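# Stow the earphones in the chest drawer and close it

## Task

Place the coiled earphones inside the small chest's open drawer, then push the drawer shut; the chest must still be standing upright at the end.

## Robot and tools

Robot: two seven-joint arms, left_arm and right_arm, each carrying a two-finger gripper (140 mm maximum opening) whose fingers can fold at a hinge when pushed. left_arm is mounted near (+0.028, +0.319, +0.032) m and right_arm near (-0.030, -0.302, +0.032) m. A two-camera stand sits behind the arms. Cameras: cam_head_left, cam_head_right (fixed, on one bar), cam_left_wrist, cam_right_wrist, each 672x504.

Frames: the scene frame has its origin at table-top height, midway between the arms. +x points out over the table, +y toward left_arm, +z up. Reported hand positions (m) and quat_wxyz are in this frame and can be a few cm off. Offsets you command are instead along each gripper's own axes: +z runs along the fingers, y is the direction the fingers close. end_effector_position is the point between the closed pads; the fingertips extend about 33 mm past it (only 9 mm when fully open).

execute_actions(actions, cameras): actions is a list of actions. Each action is a table of up to 15 rows, one row per 1/30 s; if fewer than 15 rows, the last row is held. Every row is one list of 18 numbers in [-1, 1], covering both arms even if only one moves: left dx, dy, dz, rx, ry, rz, gripper position, force_limit, speed, then the same nine for the right arm. dx..rz are an offset, not a pose: every row counts from the Hand target as it stood when the action began, so rows do not add up within an action, but a new action or call starts from the updated Hand target, so repeating an offset moves further. Scale: 1.0 = 0.6 m or 180 degrees; rx, ry, rz form one rotation vector. Zeros for an arm's six pose numbers re-command its current Hand target. Gripper numbers are absolute commands: to leave a gripper unchanged, resend its previous three values (0 is itself a command). Each control step the controller clamps the commanded pose to within 70 mm and 16 degrees of the measured pose, so a large offset may take several actions. cameras: list of names, ["all"], or []; an empty actions list returns images and fuller status.

Gripper numbers: position +1 fully open, about -0.8 pads touch, -1 closes until blocked. force_limit sets squeeze (about 14 N at -1 up to 58 N at +1 for a slow close); speed sets finger speed (about 30 mm/s at -1, 250 at +1), and faster closes grip much harder. Both start at +1. Grip near the fingertips; parts held near the palm may be held loosely or crushed. Pressing fingertips straight into a surface folds the fingers silently and spoils the next grip.

move(target, speed, blend, blocking, cameras): drives each gripper in a straight line. target is one 18-number row (same layout and scale as above) or a list of up to 15 such rows; every row is an offset from the Hand targets at the move's start, not from the previous row. speed: top path speed in m/s, 0.002 to 2, default 0.25, one value or one per target. blend: corner rounding in m per target (0 = stop at each). The whole move is capped at 10 s. Paths do not avoid obstacles or the other arm. Result adds a move: line such as done, off_target, moving, held or fault, plus limits (paced = pose clipped, held = steps withheld).

wait(seconds 0 to 10): let time pass; a running move continues. stop(): brake the running move. zoom_image(camera, region=[x0,y0,x1,y1] pixels, at most 504 by 504) from the newest image of that camera. clear_fault(arm: left_arm or right_arm) after a reported torque or force fault. read_manual gives licence texts only. finished_scene(scene) ends the scene irreversibly; call it only once the earphones are in, the drawer shut and the chest upright, with nothing still moving.

Reading results: Hand target is the last commanded pose after clipping; the gripper may rest short of it, and the next command (even zeros) asks for it again. object_status: 0 moving, 1 blocked while opening, 2 blocked while closing (what a successful grip shows), 3 reached the commanded position or pads met (maybe nothing held). position_measured is in counts: 3 open, 75 about 100 mm, 139 about 60 mm, 200 about 20 mm, 230 pads together. To squeeze harder, raise force_limit and nudge position (-1 to -0.98); to loosen, open and reclose slowly. Tool commands shows current gripper commands. Joint torques, External joint torques and Flange force (gripper x y z axes) indicate loads and contact; they are noisy. Wrist depth gives a 7x7 grid of distances (mm) in front of each wrist camera, rows separated by /, '-' for no data. Step readings list positions during actions. MOTOR HOT warns of overheating; an OVER-TEMPERATURE FAULT brakes that arm for 30 to 60 s or more.

Faults stop an arm until clear_fault: contact torque at a joint limit (85 N m for the big joints, 11 N m for the forearm roll and wrist joints), 85 N net outside force on the arm or its load, a joint passing its range, or a joint exceeding its speed limit. If a grip pins a faulted arm, open first. A stopped arm tends to keep pressing; command its target back past the gripper to release.

Avoid: knocking the chest over or pushing it hard, dropping the earphones or releasing them while moving, anything leaving the table, fast or hard impacts, twisting or yanking the gripper, strong grips on parts still resting on something, and any contact between the two grippers or arms. Thinking time lets the scene run. Smooth, quick, low-effort motion is preferred.

Each tool is called after "Emit:" as name([rows], argument=value, ...), one row to a line, values as JSON.

## Session

Emit:
execute_actions(actions=[])

Scene clock: 0.00 s.
left_arm: end_effector_position=(+0.4207, +0.4698, +0.4011) position_measured=3 object_status=3 end_effector_quat_wxyz=(-0.386, +0.901, -0.099, +0.173) | right_arm: end_effector_position=(+0.1826, -0.2203, +0.1906) position_measured=3 object_status=3 end_effector_quat_wxyz=(-0.125, -0.222, +0.819, -0.514)
Joint positions: left_arm=[0.274 -0.959 -0.264 -2.786 0.653 2.268 -1.625] | right_arm=[0.678 0.034 0.379 -2.514 -0.478 1.496 2.359]
Joint velocities: within noise
Joint torques (N m): no reading
External joint torques (N m): no reading
Flange force (N): no reading
Wrist depth (mm): cam_left_wrist=[- 1930 2186 712 565 474 403 / - 2002 2002 709 565 475 407 / - - 2209 705 567 469 402 / 1687 138 2407 705 565 146 376 / - 111 2040 705 561 478 100 / - - 2209 700 561 466 416 / - 1552 2407 700 558 468 -] | cam_right_wrist=[- - - 597 423 330 257 / 1583 1915 733 542 397 313 260 / 1721 - 728 498 372 301 249 / 1786 132 673 466 352 295 139 / - 816 603 430 334 274 121 / - 857 556 403 317 261 226 / - 759 512 378 301 250 216]
Hand target: left_arm +0.4207, +0.4698, +0.4011; -0.386, +0.901, -0.099, +0.173 | right_arm +0.1826, -0.2203, +0.1906; -0.125, -0.222, +0.819, -0.514
Tool commands: left_gripper/position=+1.0 left_gripper/force_limit=+1.0 left_gripper/speed=+1.0 right_gripper/position=+1.0 right_gripper/force_limit=+1.0 right_gripper/speed=+1.0

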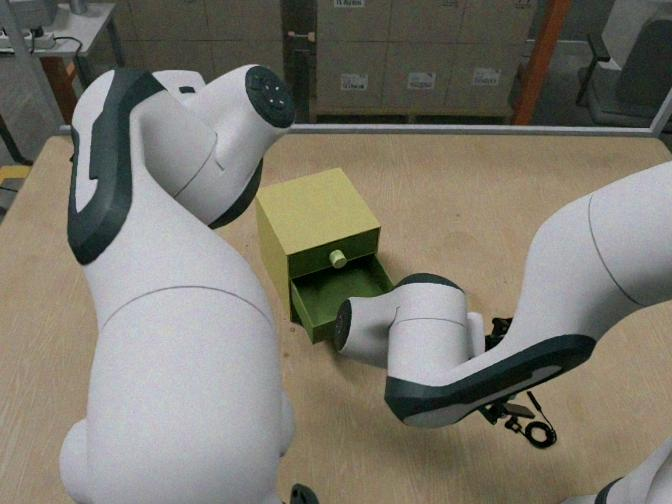

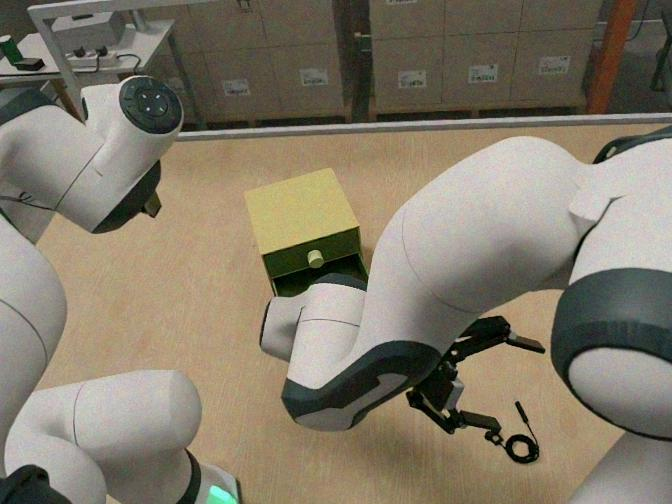

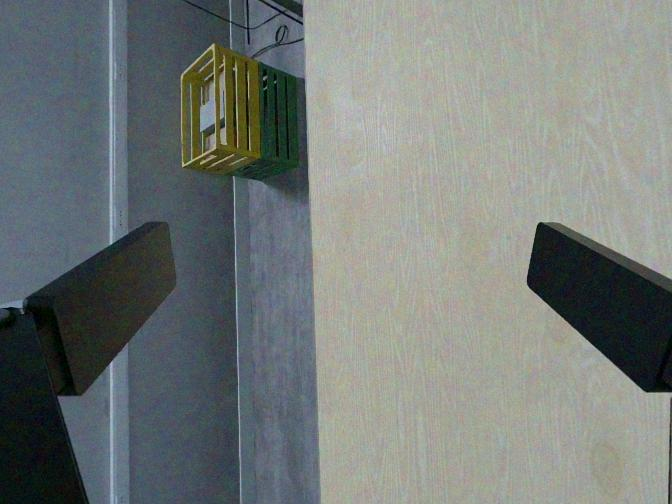

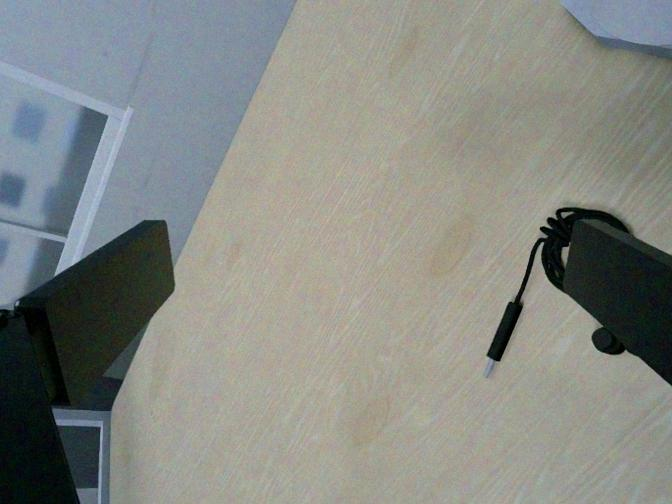

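Emit:
zoom_image(camera="cam_right_wrist", region=[460, 180, 672, 400])

Emit:
zoom_image(camera="cam_head_right", region=[460, 370, 580, 490])

Emit:
zoom_image(camera="cam_head_left", region=[230, 160, 430, 360])

Scaled by 2.291 from the camera's 672x504 image, which has a finer 960x720 frame.

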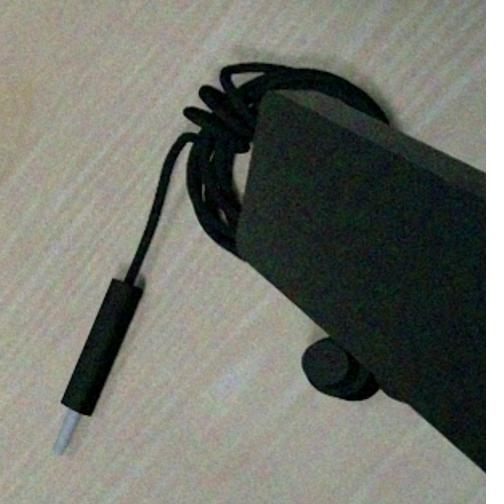

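Scaled by 4.200 from the camera's 672x504 image, which has a finer 960x720 frame.

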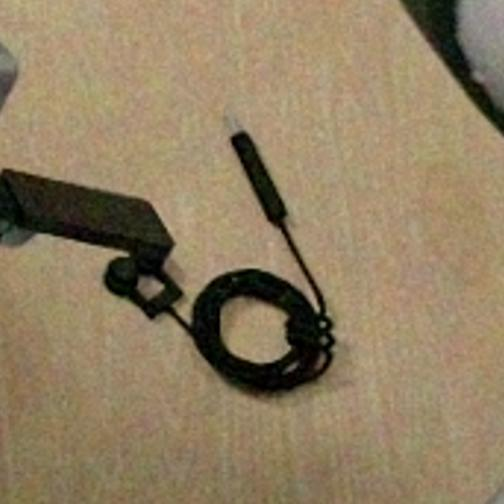

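Scaled by 2.520 from the camera's 672x504 image, which has a finer 960x720 frame.

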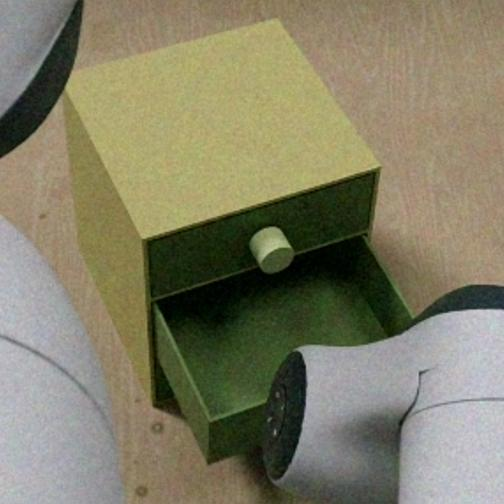

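Emit:
move(target=[0,0,0,0,0,0,1,1,1,0.3647,-0.781,0.694,0,0,0,1,1,1], speed=0.3, cameras=["cam_head_left","cam_head_right"])

Scene clock: 124.80 s.
left_arm: end_effector_position=(+0.4207, +0.4698, +0.4011) position_measured=3 object_status=3 end_effector_quat_wxyz=(-0.386, +0.901, -0.099, +0.173) | right_arm: end_effector_position=(+0.2305, -0.8202, +0.4704) position_measured=3 object_status=3 end_effector_quat_wxyz=(-0.124, -0.217, +0.821, -0.514)
Joint positions: left_arm=[0.274 -0.959 -0.264 -2.786 0.653 2.268 -1.625] | right_arm=[0.288 -1.012 -0.817 -2.513 -1.791 1.761 1.08]
Joint velocities: left_arm=[within noise] | right_arm=[0 0.001 -0.001 -0.001 0.001 0 -0.004]
Joint torques (N m): left_arm=[1.24 -1.74 4.14 24.59 0.7 2.23 -0.16] | right_arm=[-0.25 6.99 18.87 19.41 -1.77 1.48 -0.41]
External joint torques (N m): left_arm=[1.24 -0.02 0.11 -0.57 0 0.04 -0.1] | right_arm=[-0.23 0.37 1.12 -0.26 -0.32 0.4 -0.34]
Flange force (N): left_arm=[-0.5 -0.1 2.9] | right_arm=[1.6 0.8 -2.1]
Wrist depth (mm): cam_left_wrist=[- - 2407 714 568 475 403 / - 2354 2002 712 567 470 403 / 1847 1756 2186 719 565 467 400 / 1742 138 2100 709 562 146 378 / - 110 2060 707 558 477 100 / - - 2232 702 556 468 415 / - - 2463 700 556 460 -] | cam_right_wrist=[- - - - - 1721 1475 / 1120 - - - - 1638 1422 / 1164 1284 - - - 1638 1357 / - 141 1522 - 1759 1672 142 / - 1562 - 1870 1855 1552 120 / 1616 1594 2179 2030 1786 1439 475 / 1759 1931 - 2065 1684 522 456]
Hand target: left_arm +0.4207, +0.4698, +0.4011; -0.386, +0.901, -0.099, +0.173 | right_arm +0.2319, -0.8204, +0.4705; -0.125, -0.222, +0.819, -0.514
Off the commanded pose: left_arm 0.000 m, 0 deg | right_arm 0.001 m, 1 deg.
move: done
Images, in order (width x height): cam_head_left 672x504, cam_head_right 672x504.

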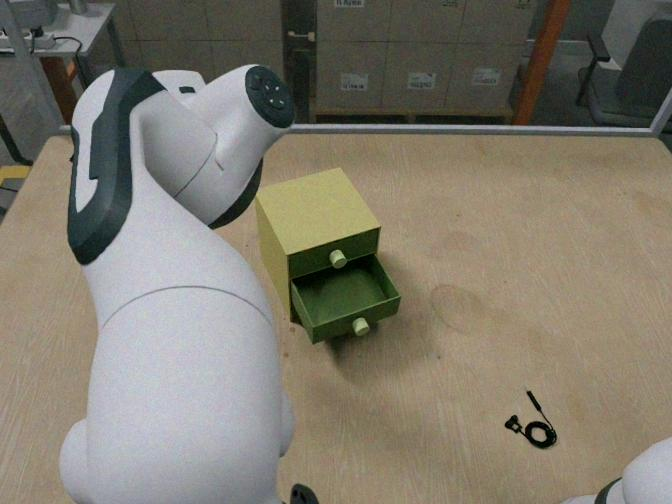

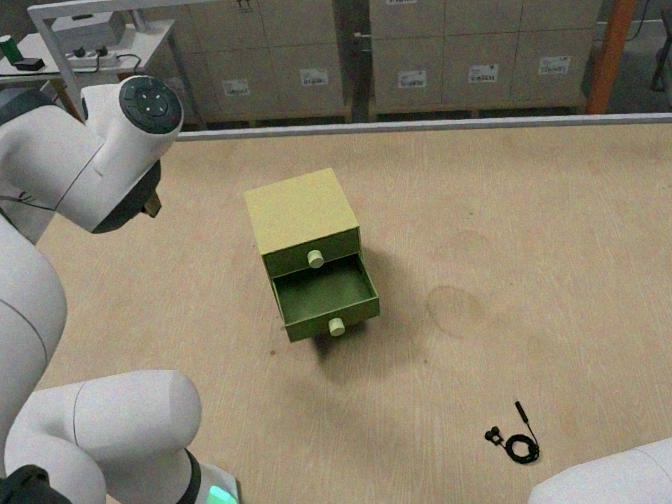

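Emit:
move([
  [-0.038,0.433,-0.505,-0.17,0.086,0.15,0.4,1,0,0,0,0,0,0,0,1,1,1],
  [-0.0865,0.7045,-0.7015,-0.343,0.1718,0.2985,0.4,1,0,0,0,0,0,0,0,1,1,1],
], blend=0.1, speed=0.3, cameras=["all"])

Scene clock: 145.90 s.
left_arm: end_effector_position=(+0.1895, -0.0804, +0.3510) position_measured=78 object_status=3 end_effector_quat_wxyz=(+0.112, +0.757, -0.630, +0.131) | right_arm: end_effector_position=(+0.2306, -0.8202, +0.4703) position_measured=3 object_status=3 end_effector_quat_wxyz=(-0.125, -0.218, +0.820, -0.514)
Joint positions: left_arm=[-0.952 -0.734 -0.138 -2.592 -0.243 2.184 -1.162] | right_arm=[0.288 -1.012 -0.817 -2.513 -1.791 1.761 1.078]
Joint velocities: left_arm=[0.001 0 -0.002 0 0.001 0 0.008] | right_arm=[within noise]
Joint torques (N m): left_arm=[0.69 -7.26 2.27 24.76 1.25 3.48 0.23] | right_arm=[-0.1 6.75 18.88 19.4 -1.81 1.43 -0.32]
External joint torques (N m): left_arm=[0.7 0.82 0.49 -0.6 0.54 0.2 0.21] | right_arm=[-0.11 0.15 1.1 -0.26 -0.36 0.34 -0.25]
Flange force (N): left_arm=[0.6 -2.7 2.1] | right_arm=[1.6 1.1 -2.1]
Wrist depth (mm): cam_left_wrist=[480 479 483 484 487 485 290 / 480 478 483 480 484 417 334 / 475 479 484 483 485 485 465 / 475 477 479 481 481 133 485 / - 91 478 480 479 115 - / - - 477 477 479 - - / - - 475 476 476 - -] | cam_right_wrist=[- - - 1212 - - 1475 / 1084 1263 - - - 1627 1448 / 1181 1270 - - 1672 1649 1365 / 1230 142 1532 - 1855 1649 142 / - 1542 - 2500 1841 1562 121 / - 1708 - 2102 1746 1414 478 / - - - 2120 1661 525 454]
Hand target: left_arm +0.1907, -0.0807, +0.3508; +0.111, +0.755, -0.633, +0.133 | right_arm +0.2319, -0.8204, +0.4705; -0.125, -0.222, +0.819, -0.514
Off the commanded pose: left_arm 0.001 m, 0 deg | right_arm 0.001 m, 0 deg.
move: done
camera_calibration:
cam_left_wrist: T_world_to_cam=[[-0.984633, -0.173415, 0.0206131, 0.170185], [-0.173454, 0.984842, -0.00011925, 0.115441], [-0.0202799, -0.00369284, -0.999788, 0.496872], [0, 0, 0, 1]] pos_world=[0.19767, -0.0823436, 0.493272]
cam_right_wrist: T_world_to_cam=[[-0.482745, 0.367258, -0.795034, 0.798278], [0.815502, 0.51944, -0.255223, 0.363854], [0.31924, -0.771559, -0.550257, -0.302996], [0, 0, 0, 1]] pos_world=[0.18537, -0.715954, 0.560796]

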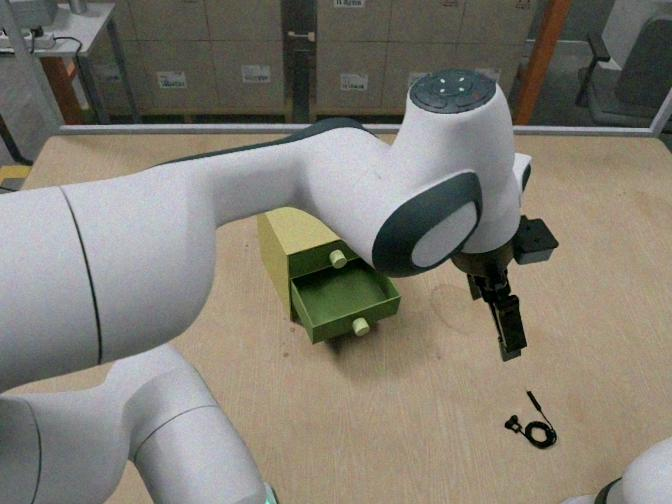

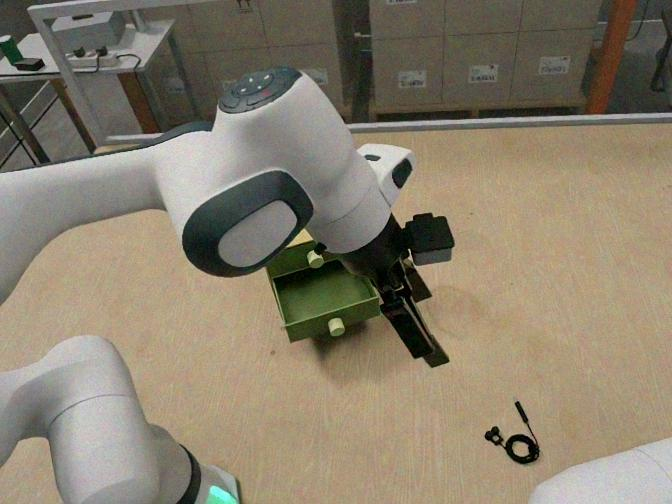

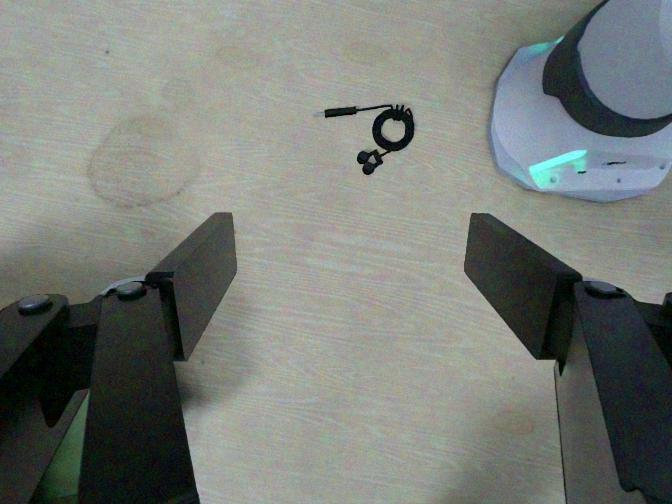

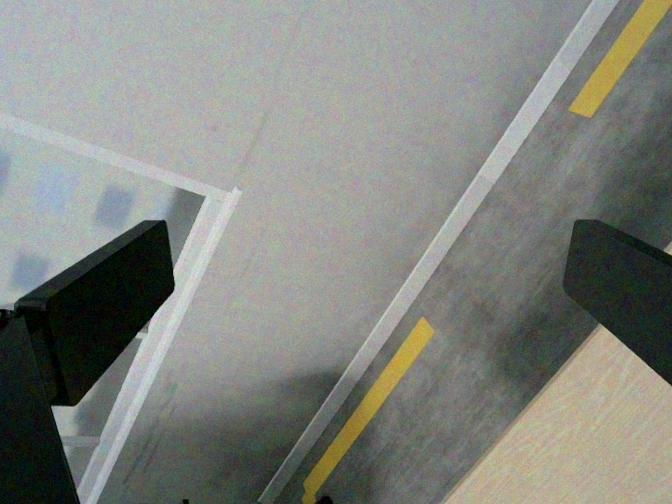

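Emit:
move(target=[0.0537,0.1262,0.4063,0,0,0,0.4,1,0,0,0,0,0,0,0,1,1,1], speed=0.25, cameras=["cam_left_wrist","cam_head_right"])

Scene clock: 168.93 s.
left_arm: end_effector_position=(+0.1361, -0.2044, +0.1323) position_measured=78 object_status=3 end_effector_quat_wxyz=(+0.111, +0.753, -0.635, +0.131) | right_arm: end_effector_position=(+0.2306, -0.8202, +0.4703) position_measured=3 object_status=3 end_effector_quat_wxyz=(-0.125, -0.218, +0.820, -0.514)
Joint positions: left_arm=[-0.932 -0.041 -0.43 -2.62 -0.114 2.927 -1.444] | right_arm=[0.288 -1.012 -0.817 -2.513 -1.791 1.761 1.078]
Joint velocities: left_arm=[0 0 0 0.001 0 -0.001 -0.006] | right_arm=[within noise]
Joint torques (N m): left_arm=[1.72 -23.08 0.15 19.61 1.07 3.51 -0.32] | right_arm=[-0.09 6.72 18.94 19.41 -1.82 1.42 -0.31]
External joint torques (N m): left_arm=[1.8 1.03 -0.19 0.07 0.52 0.18 -0.33] | right_arm=[0.06 0.24 1.26 -0.41 -0.35 0.35 -0.25]
Flange force (N): left_arm=[5.1 1.8 9.2] | right_arm=[1.3 1.1 -2.5]
Wrist depth (mm): cam_left_wrist=[266 265 265 265 267 267 247 / 264 265 265 266 265 266 182 / 264 263 265 265 266 248 191 / 263 263 264 264 264 128 214 / - 91 262 264 263 115 - / - - 263 263 264 264 - / - - 263 264 263 - -] | cam_right_wrist=[1115 - - - - 1365 1494 / 1110 - - - - 1573 1422 / 1193 1263 - - - 1649 1373 / 1270 142 1513 - 1813 1638 142 / - 1542 - - 1841 1552 121 / - 1661 - 2240 1772 1448 477 / 1799 2083 - 2120 1661 523 455]
Hand target: left_arm +0.1358, -0.2057, +0.1327; +0.111, +0.755, -0.633, +0.133 | right_arm +0.2319, -0.8204, +0.4705; -0.125, -0.222, +0.819, -0.514
Off the commanded pose: left_arm 0.001 m, 0 deg | right_arm 0.001 m, 0 deg.
move: done
camera_calibration:
cam_left_wrist: T_world_to_cam=[[-0.98675, -0.161404, 0.0165115, 0.103781], [-0.161401, 0.986888, 0.00156498, 0.226743], [-0.0165476, -0.00112072, -0.999862, 0.27677], [0, 0, 0, 1]] pos_world=[0.143582, -0.206709, 0.274664]
Images, in order (width x height): cam_head_right 672x504, cam_left_wrist 672x504.

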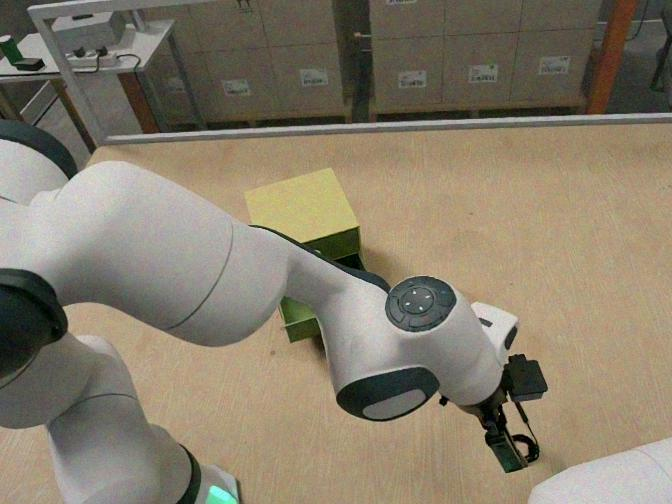

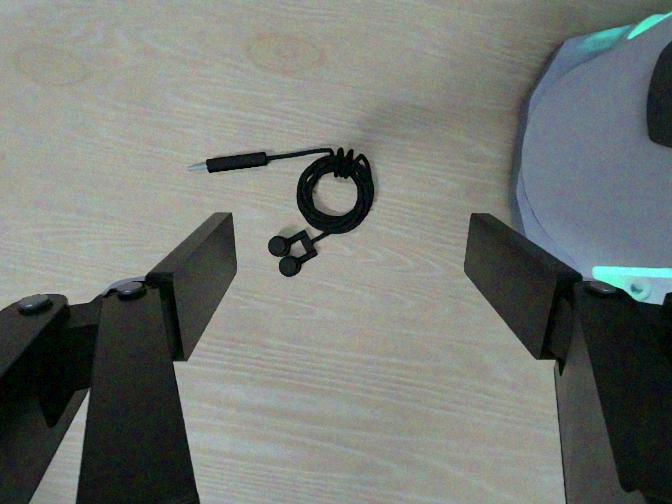

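Emit:
move(target=[0.0152,-0.0033,0.1345,0,-0.111,0,0.175,1,0,0,0,0,0,0,0,1,1,1], speed=0.15, cameras=["cam_left_wrist","cam_head_right","cam_head_left"])

Scene clock: 199.83 s.
left_arm: end_effector_position=(+0.1436, -0.2417, +0.0606) position_measured=107 object_status=3 end_effector_quat_wxyz=(+0.001, +0.764, -0.645, +0.001) | right_arm: end_effector_position=(+0.2306, -0.8202, +0.4703) position_measured=3 object_status=3 end_effector_quat_wxyz=(-0.125, -0.218, +0.820, -0.514)
Joint positions: left_arm=[-1.046 0.365 -0.305 -2.139 0.174 2.485 -1.654] | right_arm=[0.288 -1.012 -0.817 -2.513 -1.791 1.761 1.078]
Joint velocities: left_arm=[0 0 0.001 0 0 -0.003 -0.005] | right_arm=[within noise]
Joint torques (N m): left_arm=[0.54 -37.31 -2.56 20.37 0.56 2.53 -0.3] | right_arm=[-0.09 6.7 18.89 19.42 -1.82 1.43 -0.33]
External joint torques (N m): left_arm=[0.65 1.32 0.7 0.08 0.02 -0.11 -0.3] | right_arm=[0 0.15 1.19 -0.32 -0.35 0.35 -0.26]
Flange force (N): left_arm=[3.6 -0.6 2.8] | right_arm=[1.5 1.1 -2.4]
Wrist depth (mm): cam_left_wrist=[162 164 163 164 164 164 164 / 171 172 172 172 172 175 170 / 181 182 178 178 183 184 161 / 193 191 159 192 190 191 172 / - 84 194 207 208 106 91 / - - 221 222 222 - - / - - 239 239 240 - -] | cam_right_wrist=[- - - - - - 1475 / 1181 - 1176 - - 2083 1439 / 1164 1257 1334 - - 1638 1389 / - 141 1373 - 1827 1672 141 / - 1542 - - 1870 1562 120 / 1605 1627 - 2159 1772 1422 479 / - - - 2030 1672 523 455]
Hand target: left_arm +0.1440, -0.2409, +0.0599; +0.000, +0.766, -0.642, +0.000 | right_arm +0.2319, -0.8204, +0.4705; -0.125, -0.222, +0.819, -0.514
Off the commanded pose: left_arm 0.001 m, 0 deg | right_arm 0.001 m, 0 deg.
move: done
camera_calibration:
cam_left_wrist: T_world_to_cam=[[-0.986184, -0.164572, 0.0188964, 0.105471], [-0.148642, 0.929483, 0.33759, 0.228938], [-0.0731218, 0.330117, -0.941104, 0.289755], [0, 0, 0, 1]] pos_world=[0.159231, -0.291089, 0.193409]
Images, in order (width x height): cam_head_left 672x504, cam_head_right 672x504, cam_left_wrist 672x504.

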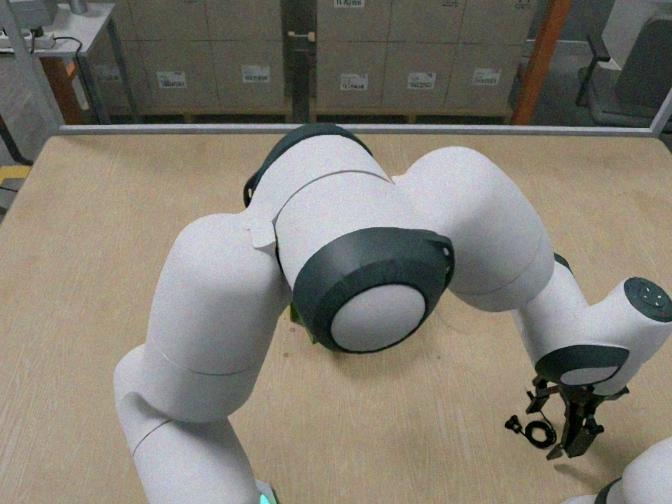

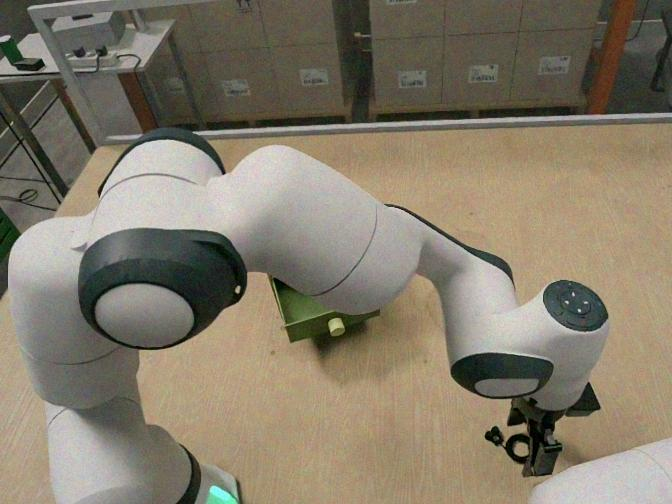

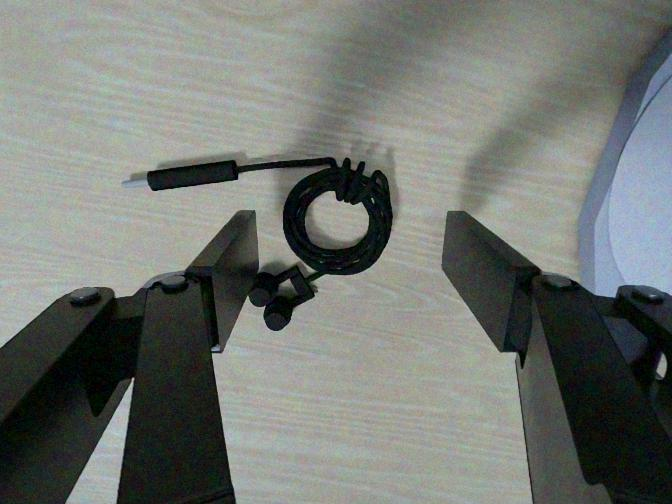

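Emit:
move(target=[0,0,0.0265,0,0,0,0.175,1,0,0,0,0,0,0,0,1,1,1], speed=0.06, cameras=["cam_left_wrist","cam_head_right","cam_head_left"])

Emit:
zoom_image(camera="cam_head_right", region=[470, 360, 610, 490])

Emit:
zoom_image(camera="cam_head_left", region=[490, 350, 630, 480])

Scene clock: 218.17 s.
left_arm: end_effector_position=(+0.1431, -0.2398, +0.0441) position_measured=107 object_status=3 end_effector_quat_wxyz=(+0.000, +0.765, -0.644, -0.002) | right_arm: end_effector_position=(+0.2306, -0.8202, +0.4703) position_measured=3 object_status=3 end_effector_quat_wxyz=(-0.125, -0.218, +0.820, -0.514)
Joint positions: left_arm=[-1.058 0.398 -0.29 -2.139 0.185 2.509 -1.663] | right_arm=[0.288 -1.012 -0.817 -2.513 -1.791 1.761 1.078]
Joint velocities: left_arm=[-0.001 0 0 -0.001 0.001 0.004 0] | right_arm=[within noise]
Joint torques (N m): left_arm=[0.73 -38.24 -2.48 19.6 0.99 2.85 -0.26] | right_arm=[-0.1 6.71 18.92 19.42 -1.81 1.42 -0.32]
External joint torques (N m): left_arm=[0.72 1.05 0.76 -0.24 0.47 0.23 -0.26] | right_arm=[-0.05 0.12 1.14 -0.32 -0.35 0.33 -0.25]
Flange force (N): left_arm=[1.3 -0.7 3.5] | right_arm=[1.6 1.2 -2.3]
Wrist depth (mm): cam_left_wrist=[149 148 148 148 149 149 150 / 155 156 156 157 157 158 156 / 167 165 168 165 166 167 163 / 176 174 159 173 173 174 174 / - 84 175 189 190 106 91 / - - 203 203 204 - - / - - 219 218 220 - -] | cam_right_wrist=[- - - - - - 1503 / - - - - - 1475 1439 / 1187 1327 - - - 1627 1373 / 1250 131 - - 1786 1638 142 / - 1552 - 2262 1813 1562 121 / 1605 1772 - 2139 1746 1422 479 / - - 2283 2065 1696 527 456]
Hand target: left_arm +0.1440, -0.2409, +0.0440; +0.000, +0.766, -0.642, +0.000 | right_arm +0.2319, -0.8204, +0.4705; -0.125, -0.222, +0.819, -0.514
Off the commanded pose: left_arm 0.001 m, 0 deg | right_arm 0.001 m, 0 deg.
move: done
camera_calibration:
cam_left_wrist: T_world_to_cam=[[-0.985702, -0.16732, 0.0199044, 0.104814], [-0.150377, 0.92682, 0.34408, 0.231927], [-0.0760193, 0.336167, -0.938729, 0.275383], [0, 0, 0, 1]] pos_world=[0.159127, -0.289992, 0.176622]
Images, in order (width x height): cam_head_left 672x504, cam_head_right 672x504, cam_left_wrist 672x504.

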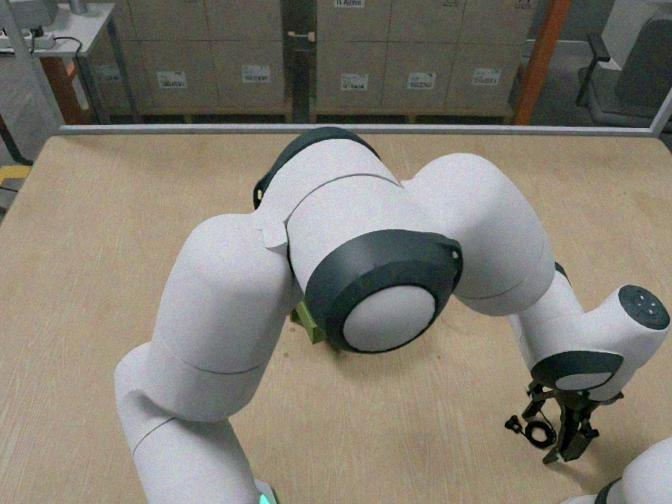

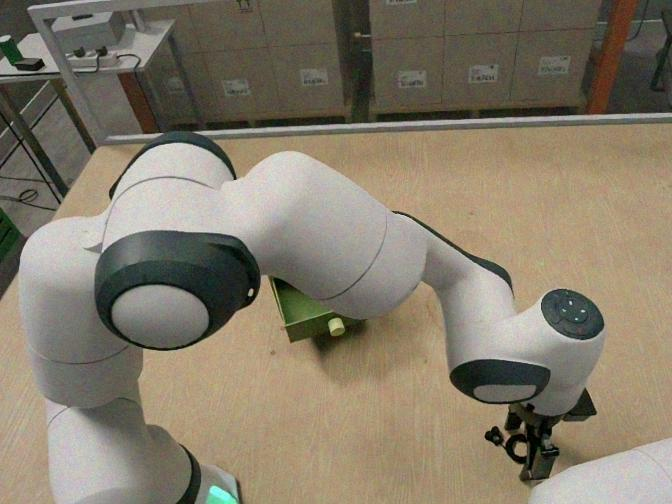

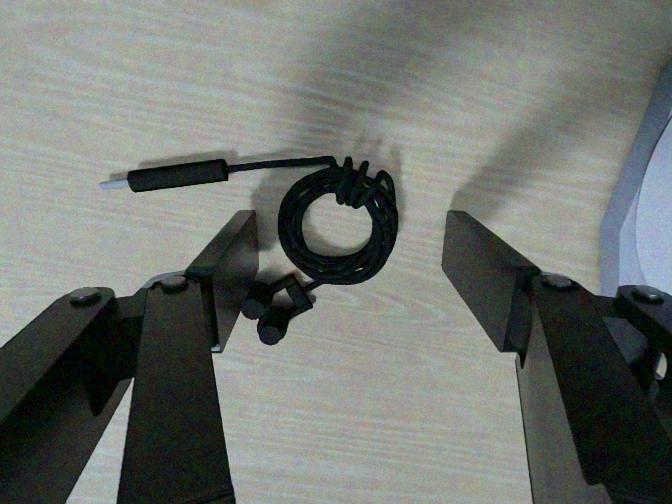

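Scaled by 3.600 from the camera's 672x504 image, which has a finer 960x720 frame.

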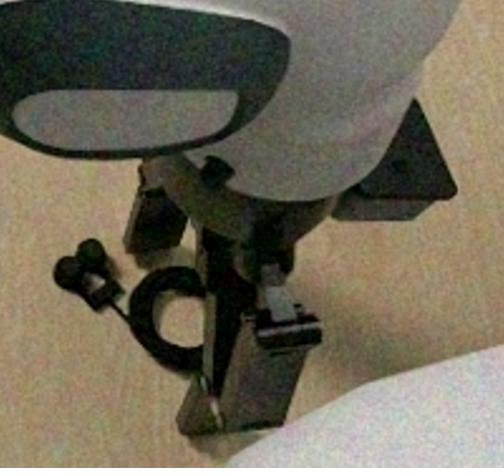

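Scaled by 3.600 from the camera's 672x504 image, which has a finer 960x720 frame.

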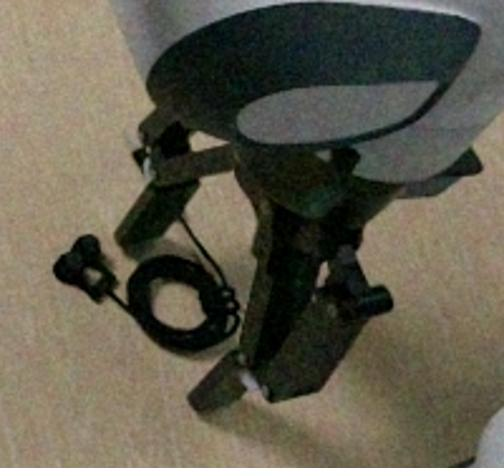

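Emit:
move([
  [0.0083,-0.0033,0.001,0,0,0,0.175,1,0,0,0,0,0,0,0,1,1,1],
  [0.0083,-0.0033,0.001,0,0,0,-1,-0.5,-1,0,0,0,0,0,0,1,1,1],
], speed=0.05, cameras=["cam_left_wrist"])

Scene clock: 236.00 s.
left_arm: end_effector_position=(+0.1464, -0.2468, +0.0445) position_measured=214 object_status=0 end_effector_quat_wxyz=(+0.002, +0.766, -0.643, +0.001) | right_arm: end_effector_position=(+0.2306, -0.8202, +0.4703) position_measured=3 object_status=3 end_effector_quat_wxyz=(-0.125, -0.218, +0.820, -0.514)
Joint positions: left_arm=[-1.062 0.41 -0.284 -2.119 0.186 2.509 -1.664] | right_arm=[0.288 -1.012 -0.817 -2.513 -1.791 1.761 1.078]
Joint torques (N m): left_arm=[0.59 -38.43 -2.8 19.36 0.87 2.54 -0.11] | right_arm=[-0.1 6.73 18.9 19.39 -1.82 1.41 -0.31]
External joint torques (N m): left_arm=[0.66 1.27 0.54 -0.48 0.34 -0.08 -0.11] | right_arm=[-0.09 0.13 1.16 -0.29 -0.37 0.33 -0.25]
Flange force (N): left_arm=[1.1 -0.8 2.9] | right_arm=[1.6 1.2 -2.3]
Wrist depth (mm): cam_left_wrist=[150 148 149 149 150 150 150 / 156 156 157 158 158 159 159 / 168 164 165 165 167 168 166 / 176 177 175 141 176 179 175 / 188 185 - 91 85 91 188 / - - - - - - - / - - - - - - -] | cam_right_wrist=[- - 1120 - - - 1522 / - - - 1594 - 1672 1439 / 1181 1230 - - 1649 1616 1365 / 1237 142 - - 1827 1638 142 / - 1494 - - 1841 1573 121 / 1616 1696 - 2179 1684 1448 478 / 1772 1841 - 2139 1672 525 454]
Hand target: left_arm +0.1469, -0.2455, +0.0434; +0.000, +0.766, -0.642, +0.000 | right_arm +0.2319, -0.8204, +0.4705; -0.125, -0.222, +0.819, -0.514
Off the commanded pose: left_arm 0.002 m, 0 deg | right_arm 0.001 m, 0 deg.
move: done
camera_calibration:
cam_left_wrist: T_world_to_cam=[[-0.985039, -0.171182, 0.019894, 0.10591], [-0.154577, 0.92867, 0.337162, 0.240141], [-0.076191, 0.329042, -0.941236, 0.276641], [0, 0, 0, 1]] pos_world=[0.162524, -0.295908, 0.177311]
Images, in order (width x height): cam_left_wrist 672x504.

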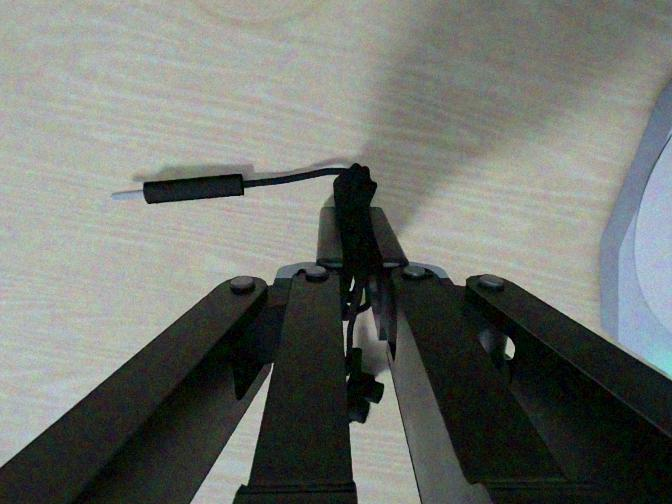

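Emit:
move(target=[0,0,-0.2,0,0,0,-1,-0.5,-1,0,0,0,0,0,0,1,1,1], speed=0.08, cameras=["cam_left_wrist","cam_head_right"])

Scene clock: 242.63 s.
left_arm: end_effector_position=(+0.1477, -0.2457, +0.1625) position_measured=214 object_status=2 end_effector_quat_wxyz=(+0.000, +0.768, -0.640, +0.001) | right_arm: end_effector_position=(+0.2306, -0.8202, +0.4703) position_measured=3 object_status=3 end_effector_quat_wxyz=(-0.125, -0.218, +0.820, -0.514)
Joint positions: left_arm=[-1.02 0.198 -0.337 -2.069 0.086 2.255 -1.603] | right_arm=[0.288 -1.012 -0.817 -2.513 -1.791 1.761 1.078]
Joint velocities: left_arm=[0 -0.002 0 -0.001 0 -0.003 0.005] | right_arm=[within noise]
Joint torques (N m): left_arm=[1.69 -35.06 -1.97 22.56 0.21 2.54 0.26] | right_arm=[-0.1 6.74 18.94 19.41 -1.81 1.42 -0.34]
External joint torques (N m): left_arm=[1.67 0.73 -0.07 -0.36 -0.47 -0.1 0.27] | right_arm=[0 0.17 1.24 -0.32 -0.35 0.35 -0.27]
Flange force (N): left_arm=[-0.7 -2.3 0.4] | right_arm=[1.5 1.0 -2.5]
Wrist depth (mm): cam_left_wrist=[252 253 253 254 254 254 248 / 267 267 267 267 268 262 204 / 283 283 283 276 285 258 197 / 300 301 297 141 298 294 211 / 320 - - 91 85 91 324 / - - - - - - - / - - - - - - -] | cam_right_wrist=[990 - - - - 1542 1475 / 1115 - 1257 1327 1439 1552 1422 / 1164 1270 1448 - - 1672 1381 / 1243 142 1573 1573 1827 1672 142 / - 1542 - - 1827 1573 120 / - 1813 - 1799 1772 535 477 / - - - 2102 1672 519 456]
Hand target: left_arm +0.1469, -0.2455, +0.1634; +0.000, +0.766, -0.642, +0.000 | right_arm +0.2319, -0.8204, +0.4705; -0.125, -0.222, +0.819, -0.514
Off the commanded pose: left_arm 0.001 m, 0 deg | right_arm 0.001 m, 0 deg.
move: done
camera_calibration:
cam_left_wrist: T_world_to_cam=[[-0.983968, -0.177617, 0.016076, 0.103814], [-0.16169, 0.92649, 0.339814, 0.199661], [-0.0752511, 0.331767, -0.940355, 0.387856], [0, 0, 0, 1]] pos_world=[0.163619, -0.295223, 0.295206]
Images, in order (width x height): cam_head_right 672x504, cam_left_wrist 672x504.

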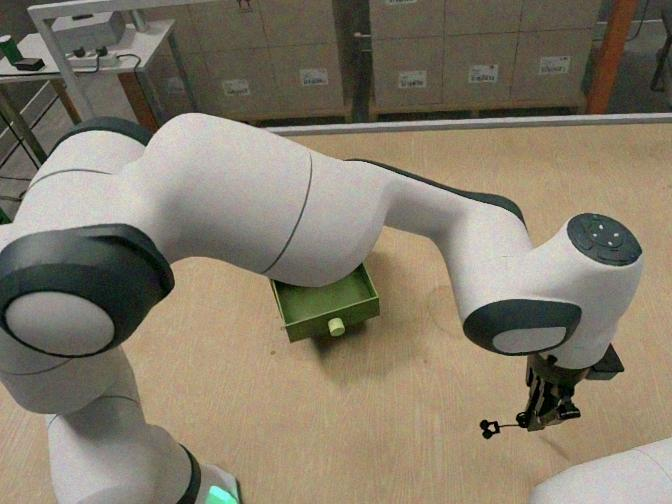

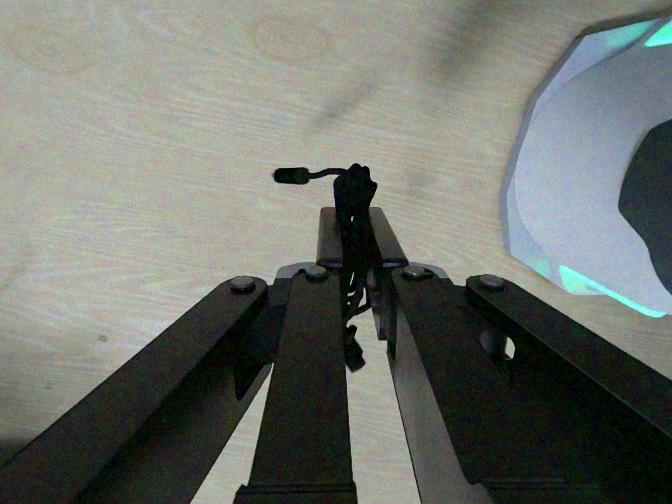

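Emit:
move([
  [0,0,-0.25,0,0,0,-1,-0.5,-1,0,0,0,0,0,0,1,1,1],
  [-0.469,-0.511,-0.362,0,0,-0.058,-1,-0.5,-1,0,0,0,0,0,0,1,1,1],
], blend=0.08, speed=0.22, cameras=["all"])

Emit:
zoom_image(camera="cam_head_right", region=[220, 150, 420, 350])

Emit:
zoom_image(camera="cam_head_left", region=[230, 150, 430, 350])

Scene clock: 262.33 s.
left_arm: end_effector_position=(+0.3994, +0.0838, +0.3804) position_measured=214 object_status=2 end_effector_quat_wxyz=(+0.001, +0.824, -0.567, +0.001) | right_arm: end_effector_position=(+0.2306, -0.8202, +0.4703) position_measured=3 object_status=3 end_effector_quat_wxyz=(-0.125, -0.218, +0.820, -0.514)
Joint positions: left_arm=[-0.775 -0.39 0.191 -2.139 0.071 1.756 -0.993] | right_arm=[0.288 -1.012 -0.817 -2.513 -1.791 1.761 1.078]
Joint velocities: left_arm=[0 0.001 0.001 0.001 0 0.001 0.006] | right_arm=[within noise]
Joint torques (N m): left_arm=[0.64 -17.66 -2.33 24.56 1.33 2.55 0.19] | right_arm=[-0.08 6.72 18.93 19.37 -1.81 1.41 -0.26]
External joint torques (N m): left_arm=[0.65 0.59 0.29 -0.09 0.54 -0.08 0.19] | right_arm=[-0.07 0.09 1.15 -0.33 -0.35 0.32 -0.19]
Flange force (N): left_arm=[0.3 -2.0 0.1] | right_arm=[1.5 1.3 -2.4]
Wrist depth (mm): cam_left_wrist=[442 440 442 443 446 447 447 / 266 267 271 408 468 472 468 / 283 283 283 414 499 497 503 / 301 301 296 141 526 530 532 / 319 - - 91 85 91 562 / - - - - - - - / - - - - - - -] | cam_right_wrist=[1024 - - 1284 - - 1457 / 1094 - - - - - 1422 / 1176 1250 1373 1397 1466 1661 1342 / 1243 142 1494 - - 1661 141 / - 1542 - 2065 1841 1513 120 / 1594 1573 - 2047 1759 1422 476 / 1759 1947 2240 2083 1696 524 455]
Hand target: left_arm +0.3998, +0.0850, +0.3806; +0.000, +0.822, -0.570, +0.000 | right_arm +0.2319, -0.8204, +0.4705; -0.125, -0.222, +0.819, -0.514
Off the commanded pose: left_arm 0.001 m, 0 deg | right_arm 0.001 m, 0 deg.
move: done; blend cut to 0.075 m at target 1
camera_calibration:
cam_left_wrist: T_world_to_cam=[[-0.93489, -0.354431, 0.0189669, 0.400618], [-0.327585, 0.88218, 0.3383, -0.0684455], [-0.136636, 0.31006, -0.940847, 0.528942], [0, 0, 0, 1]] pos_world=[0.424384, 0.038369, 0.513211]
cam_right_wrist: T_world_to_cam=[[-0.482745, 0.367258, -0.795034, 0.798278], [0.815502, 0.51944, -0.255223, 0.363854], [0.31924, -0.771559, -0.550257, -0.302996], [0, 0, 0, 1]] pos_world=[0.18537, -0.715954, 0.560796]

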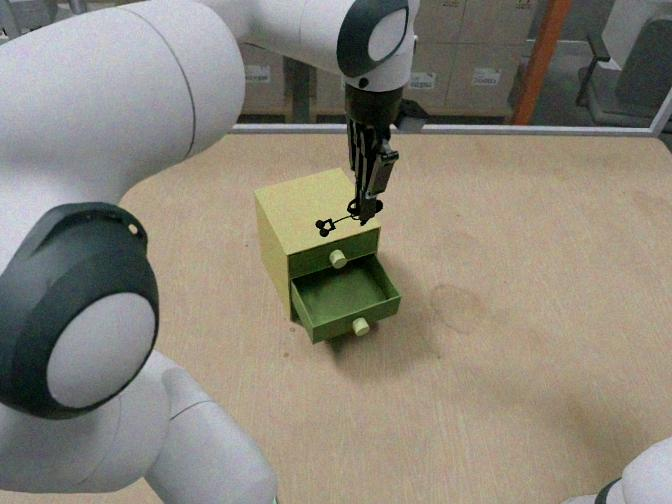

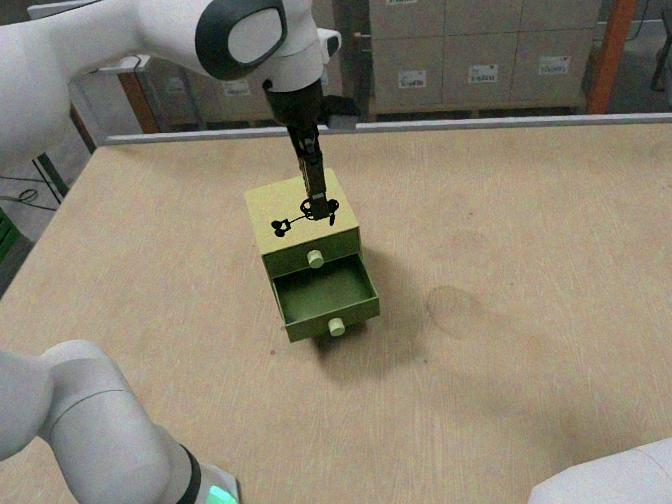

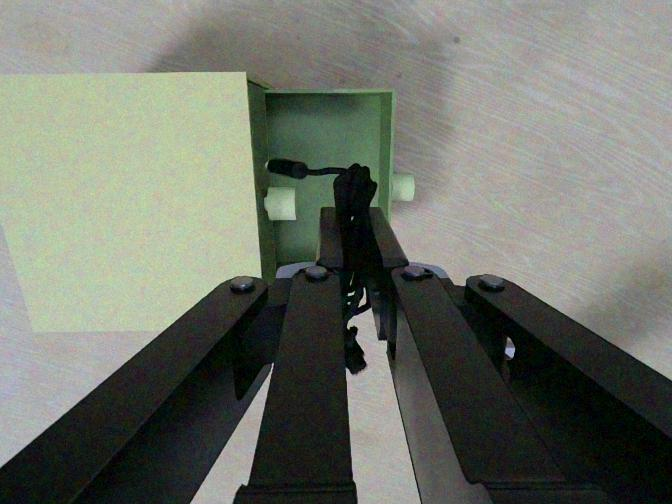

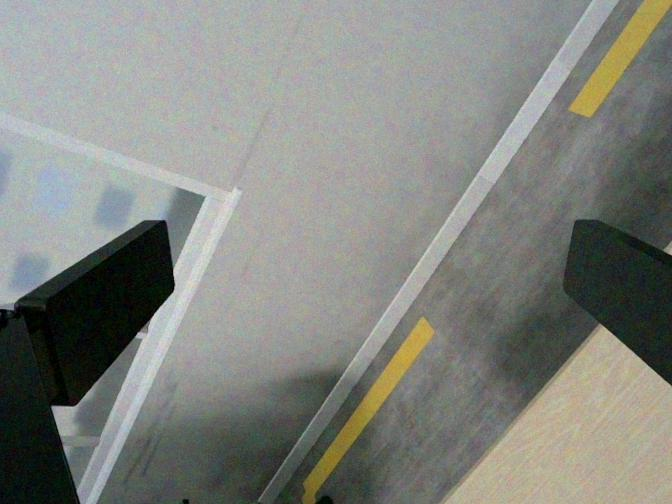

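Scaled by 2.520 from the camera's 672x504 image, which has a finer 960x720 frame.

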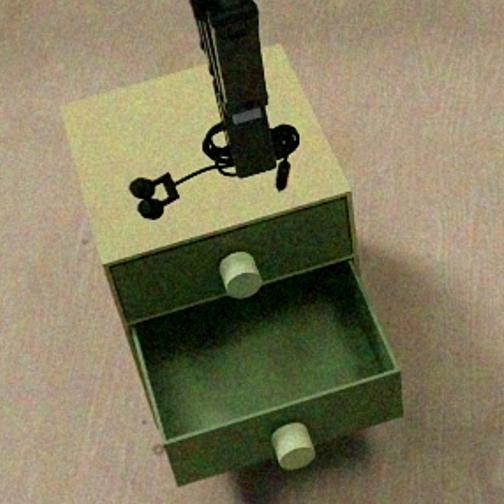

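Scaled by 2.520 from the camera's 672x504 image, which has a finer 960x720 frame.

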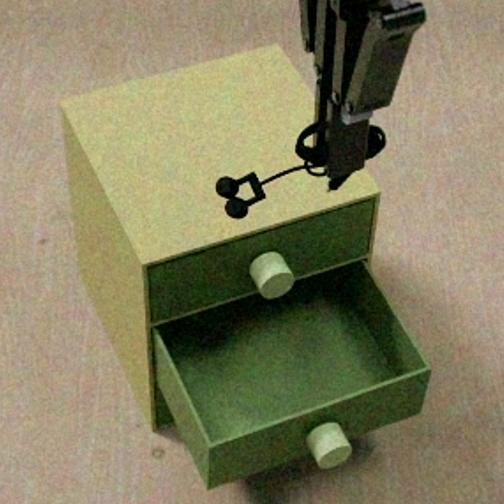

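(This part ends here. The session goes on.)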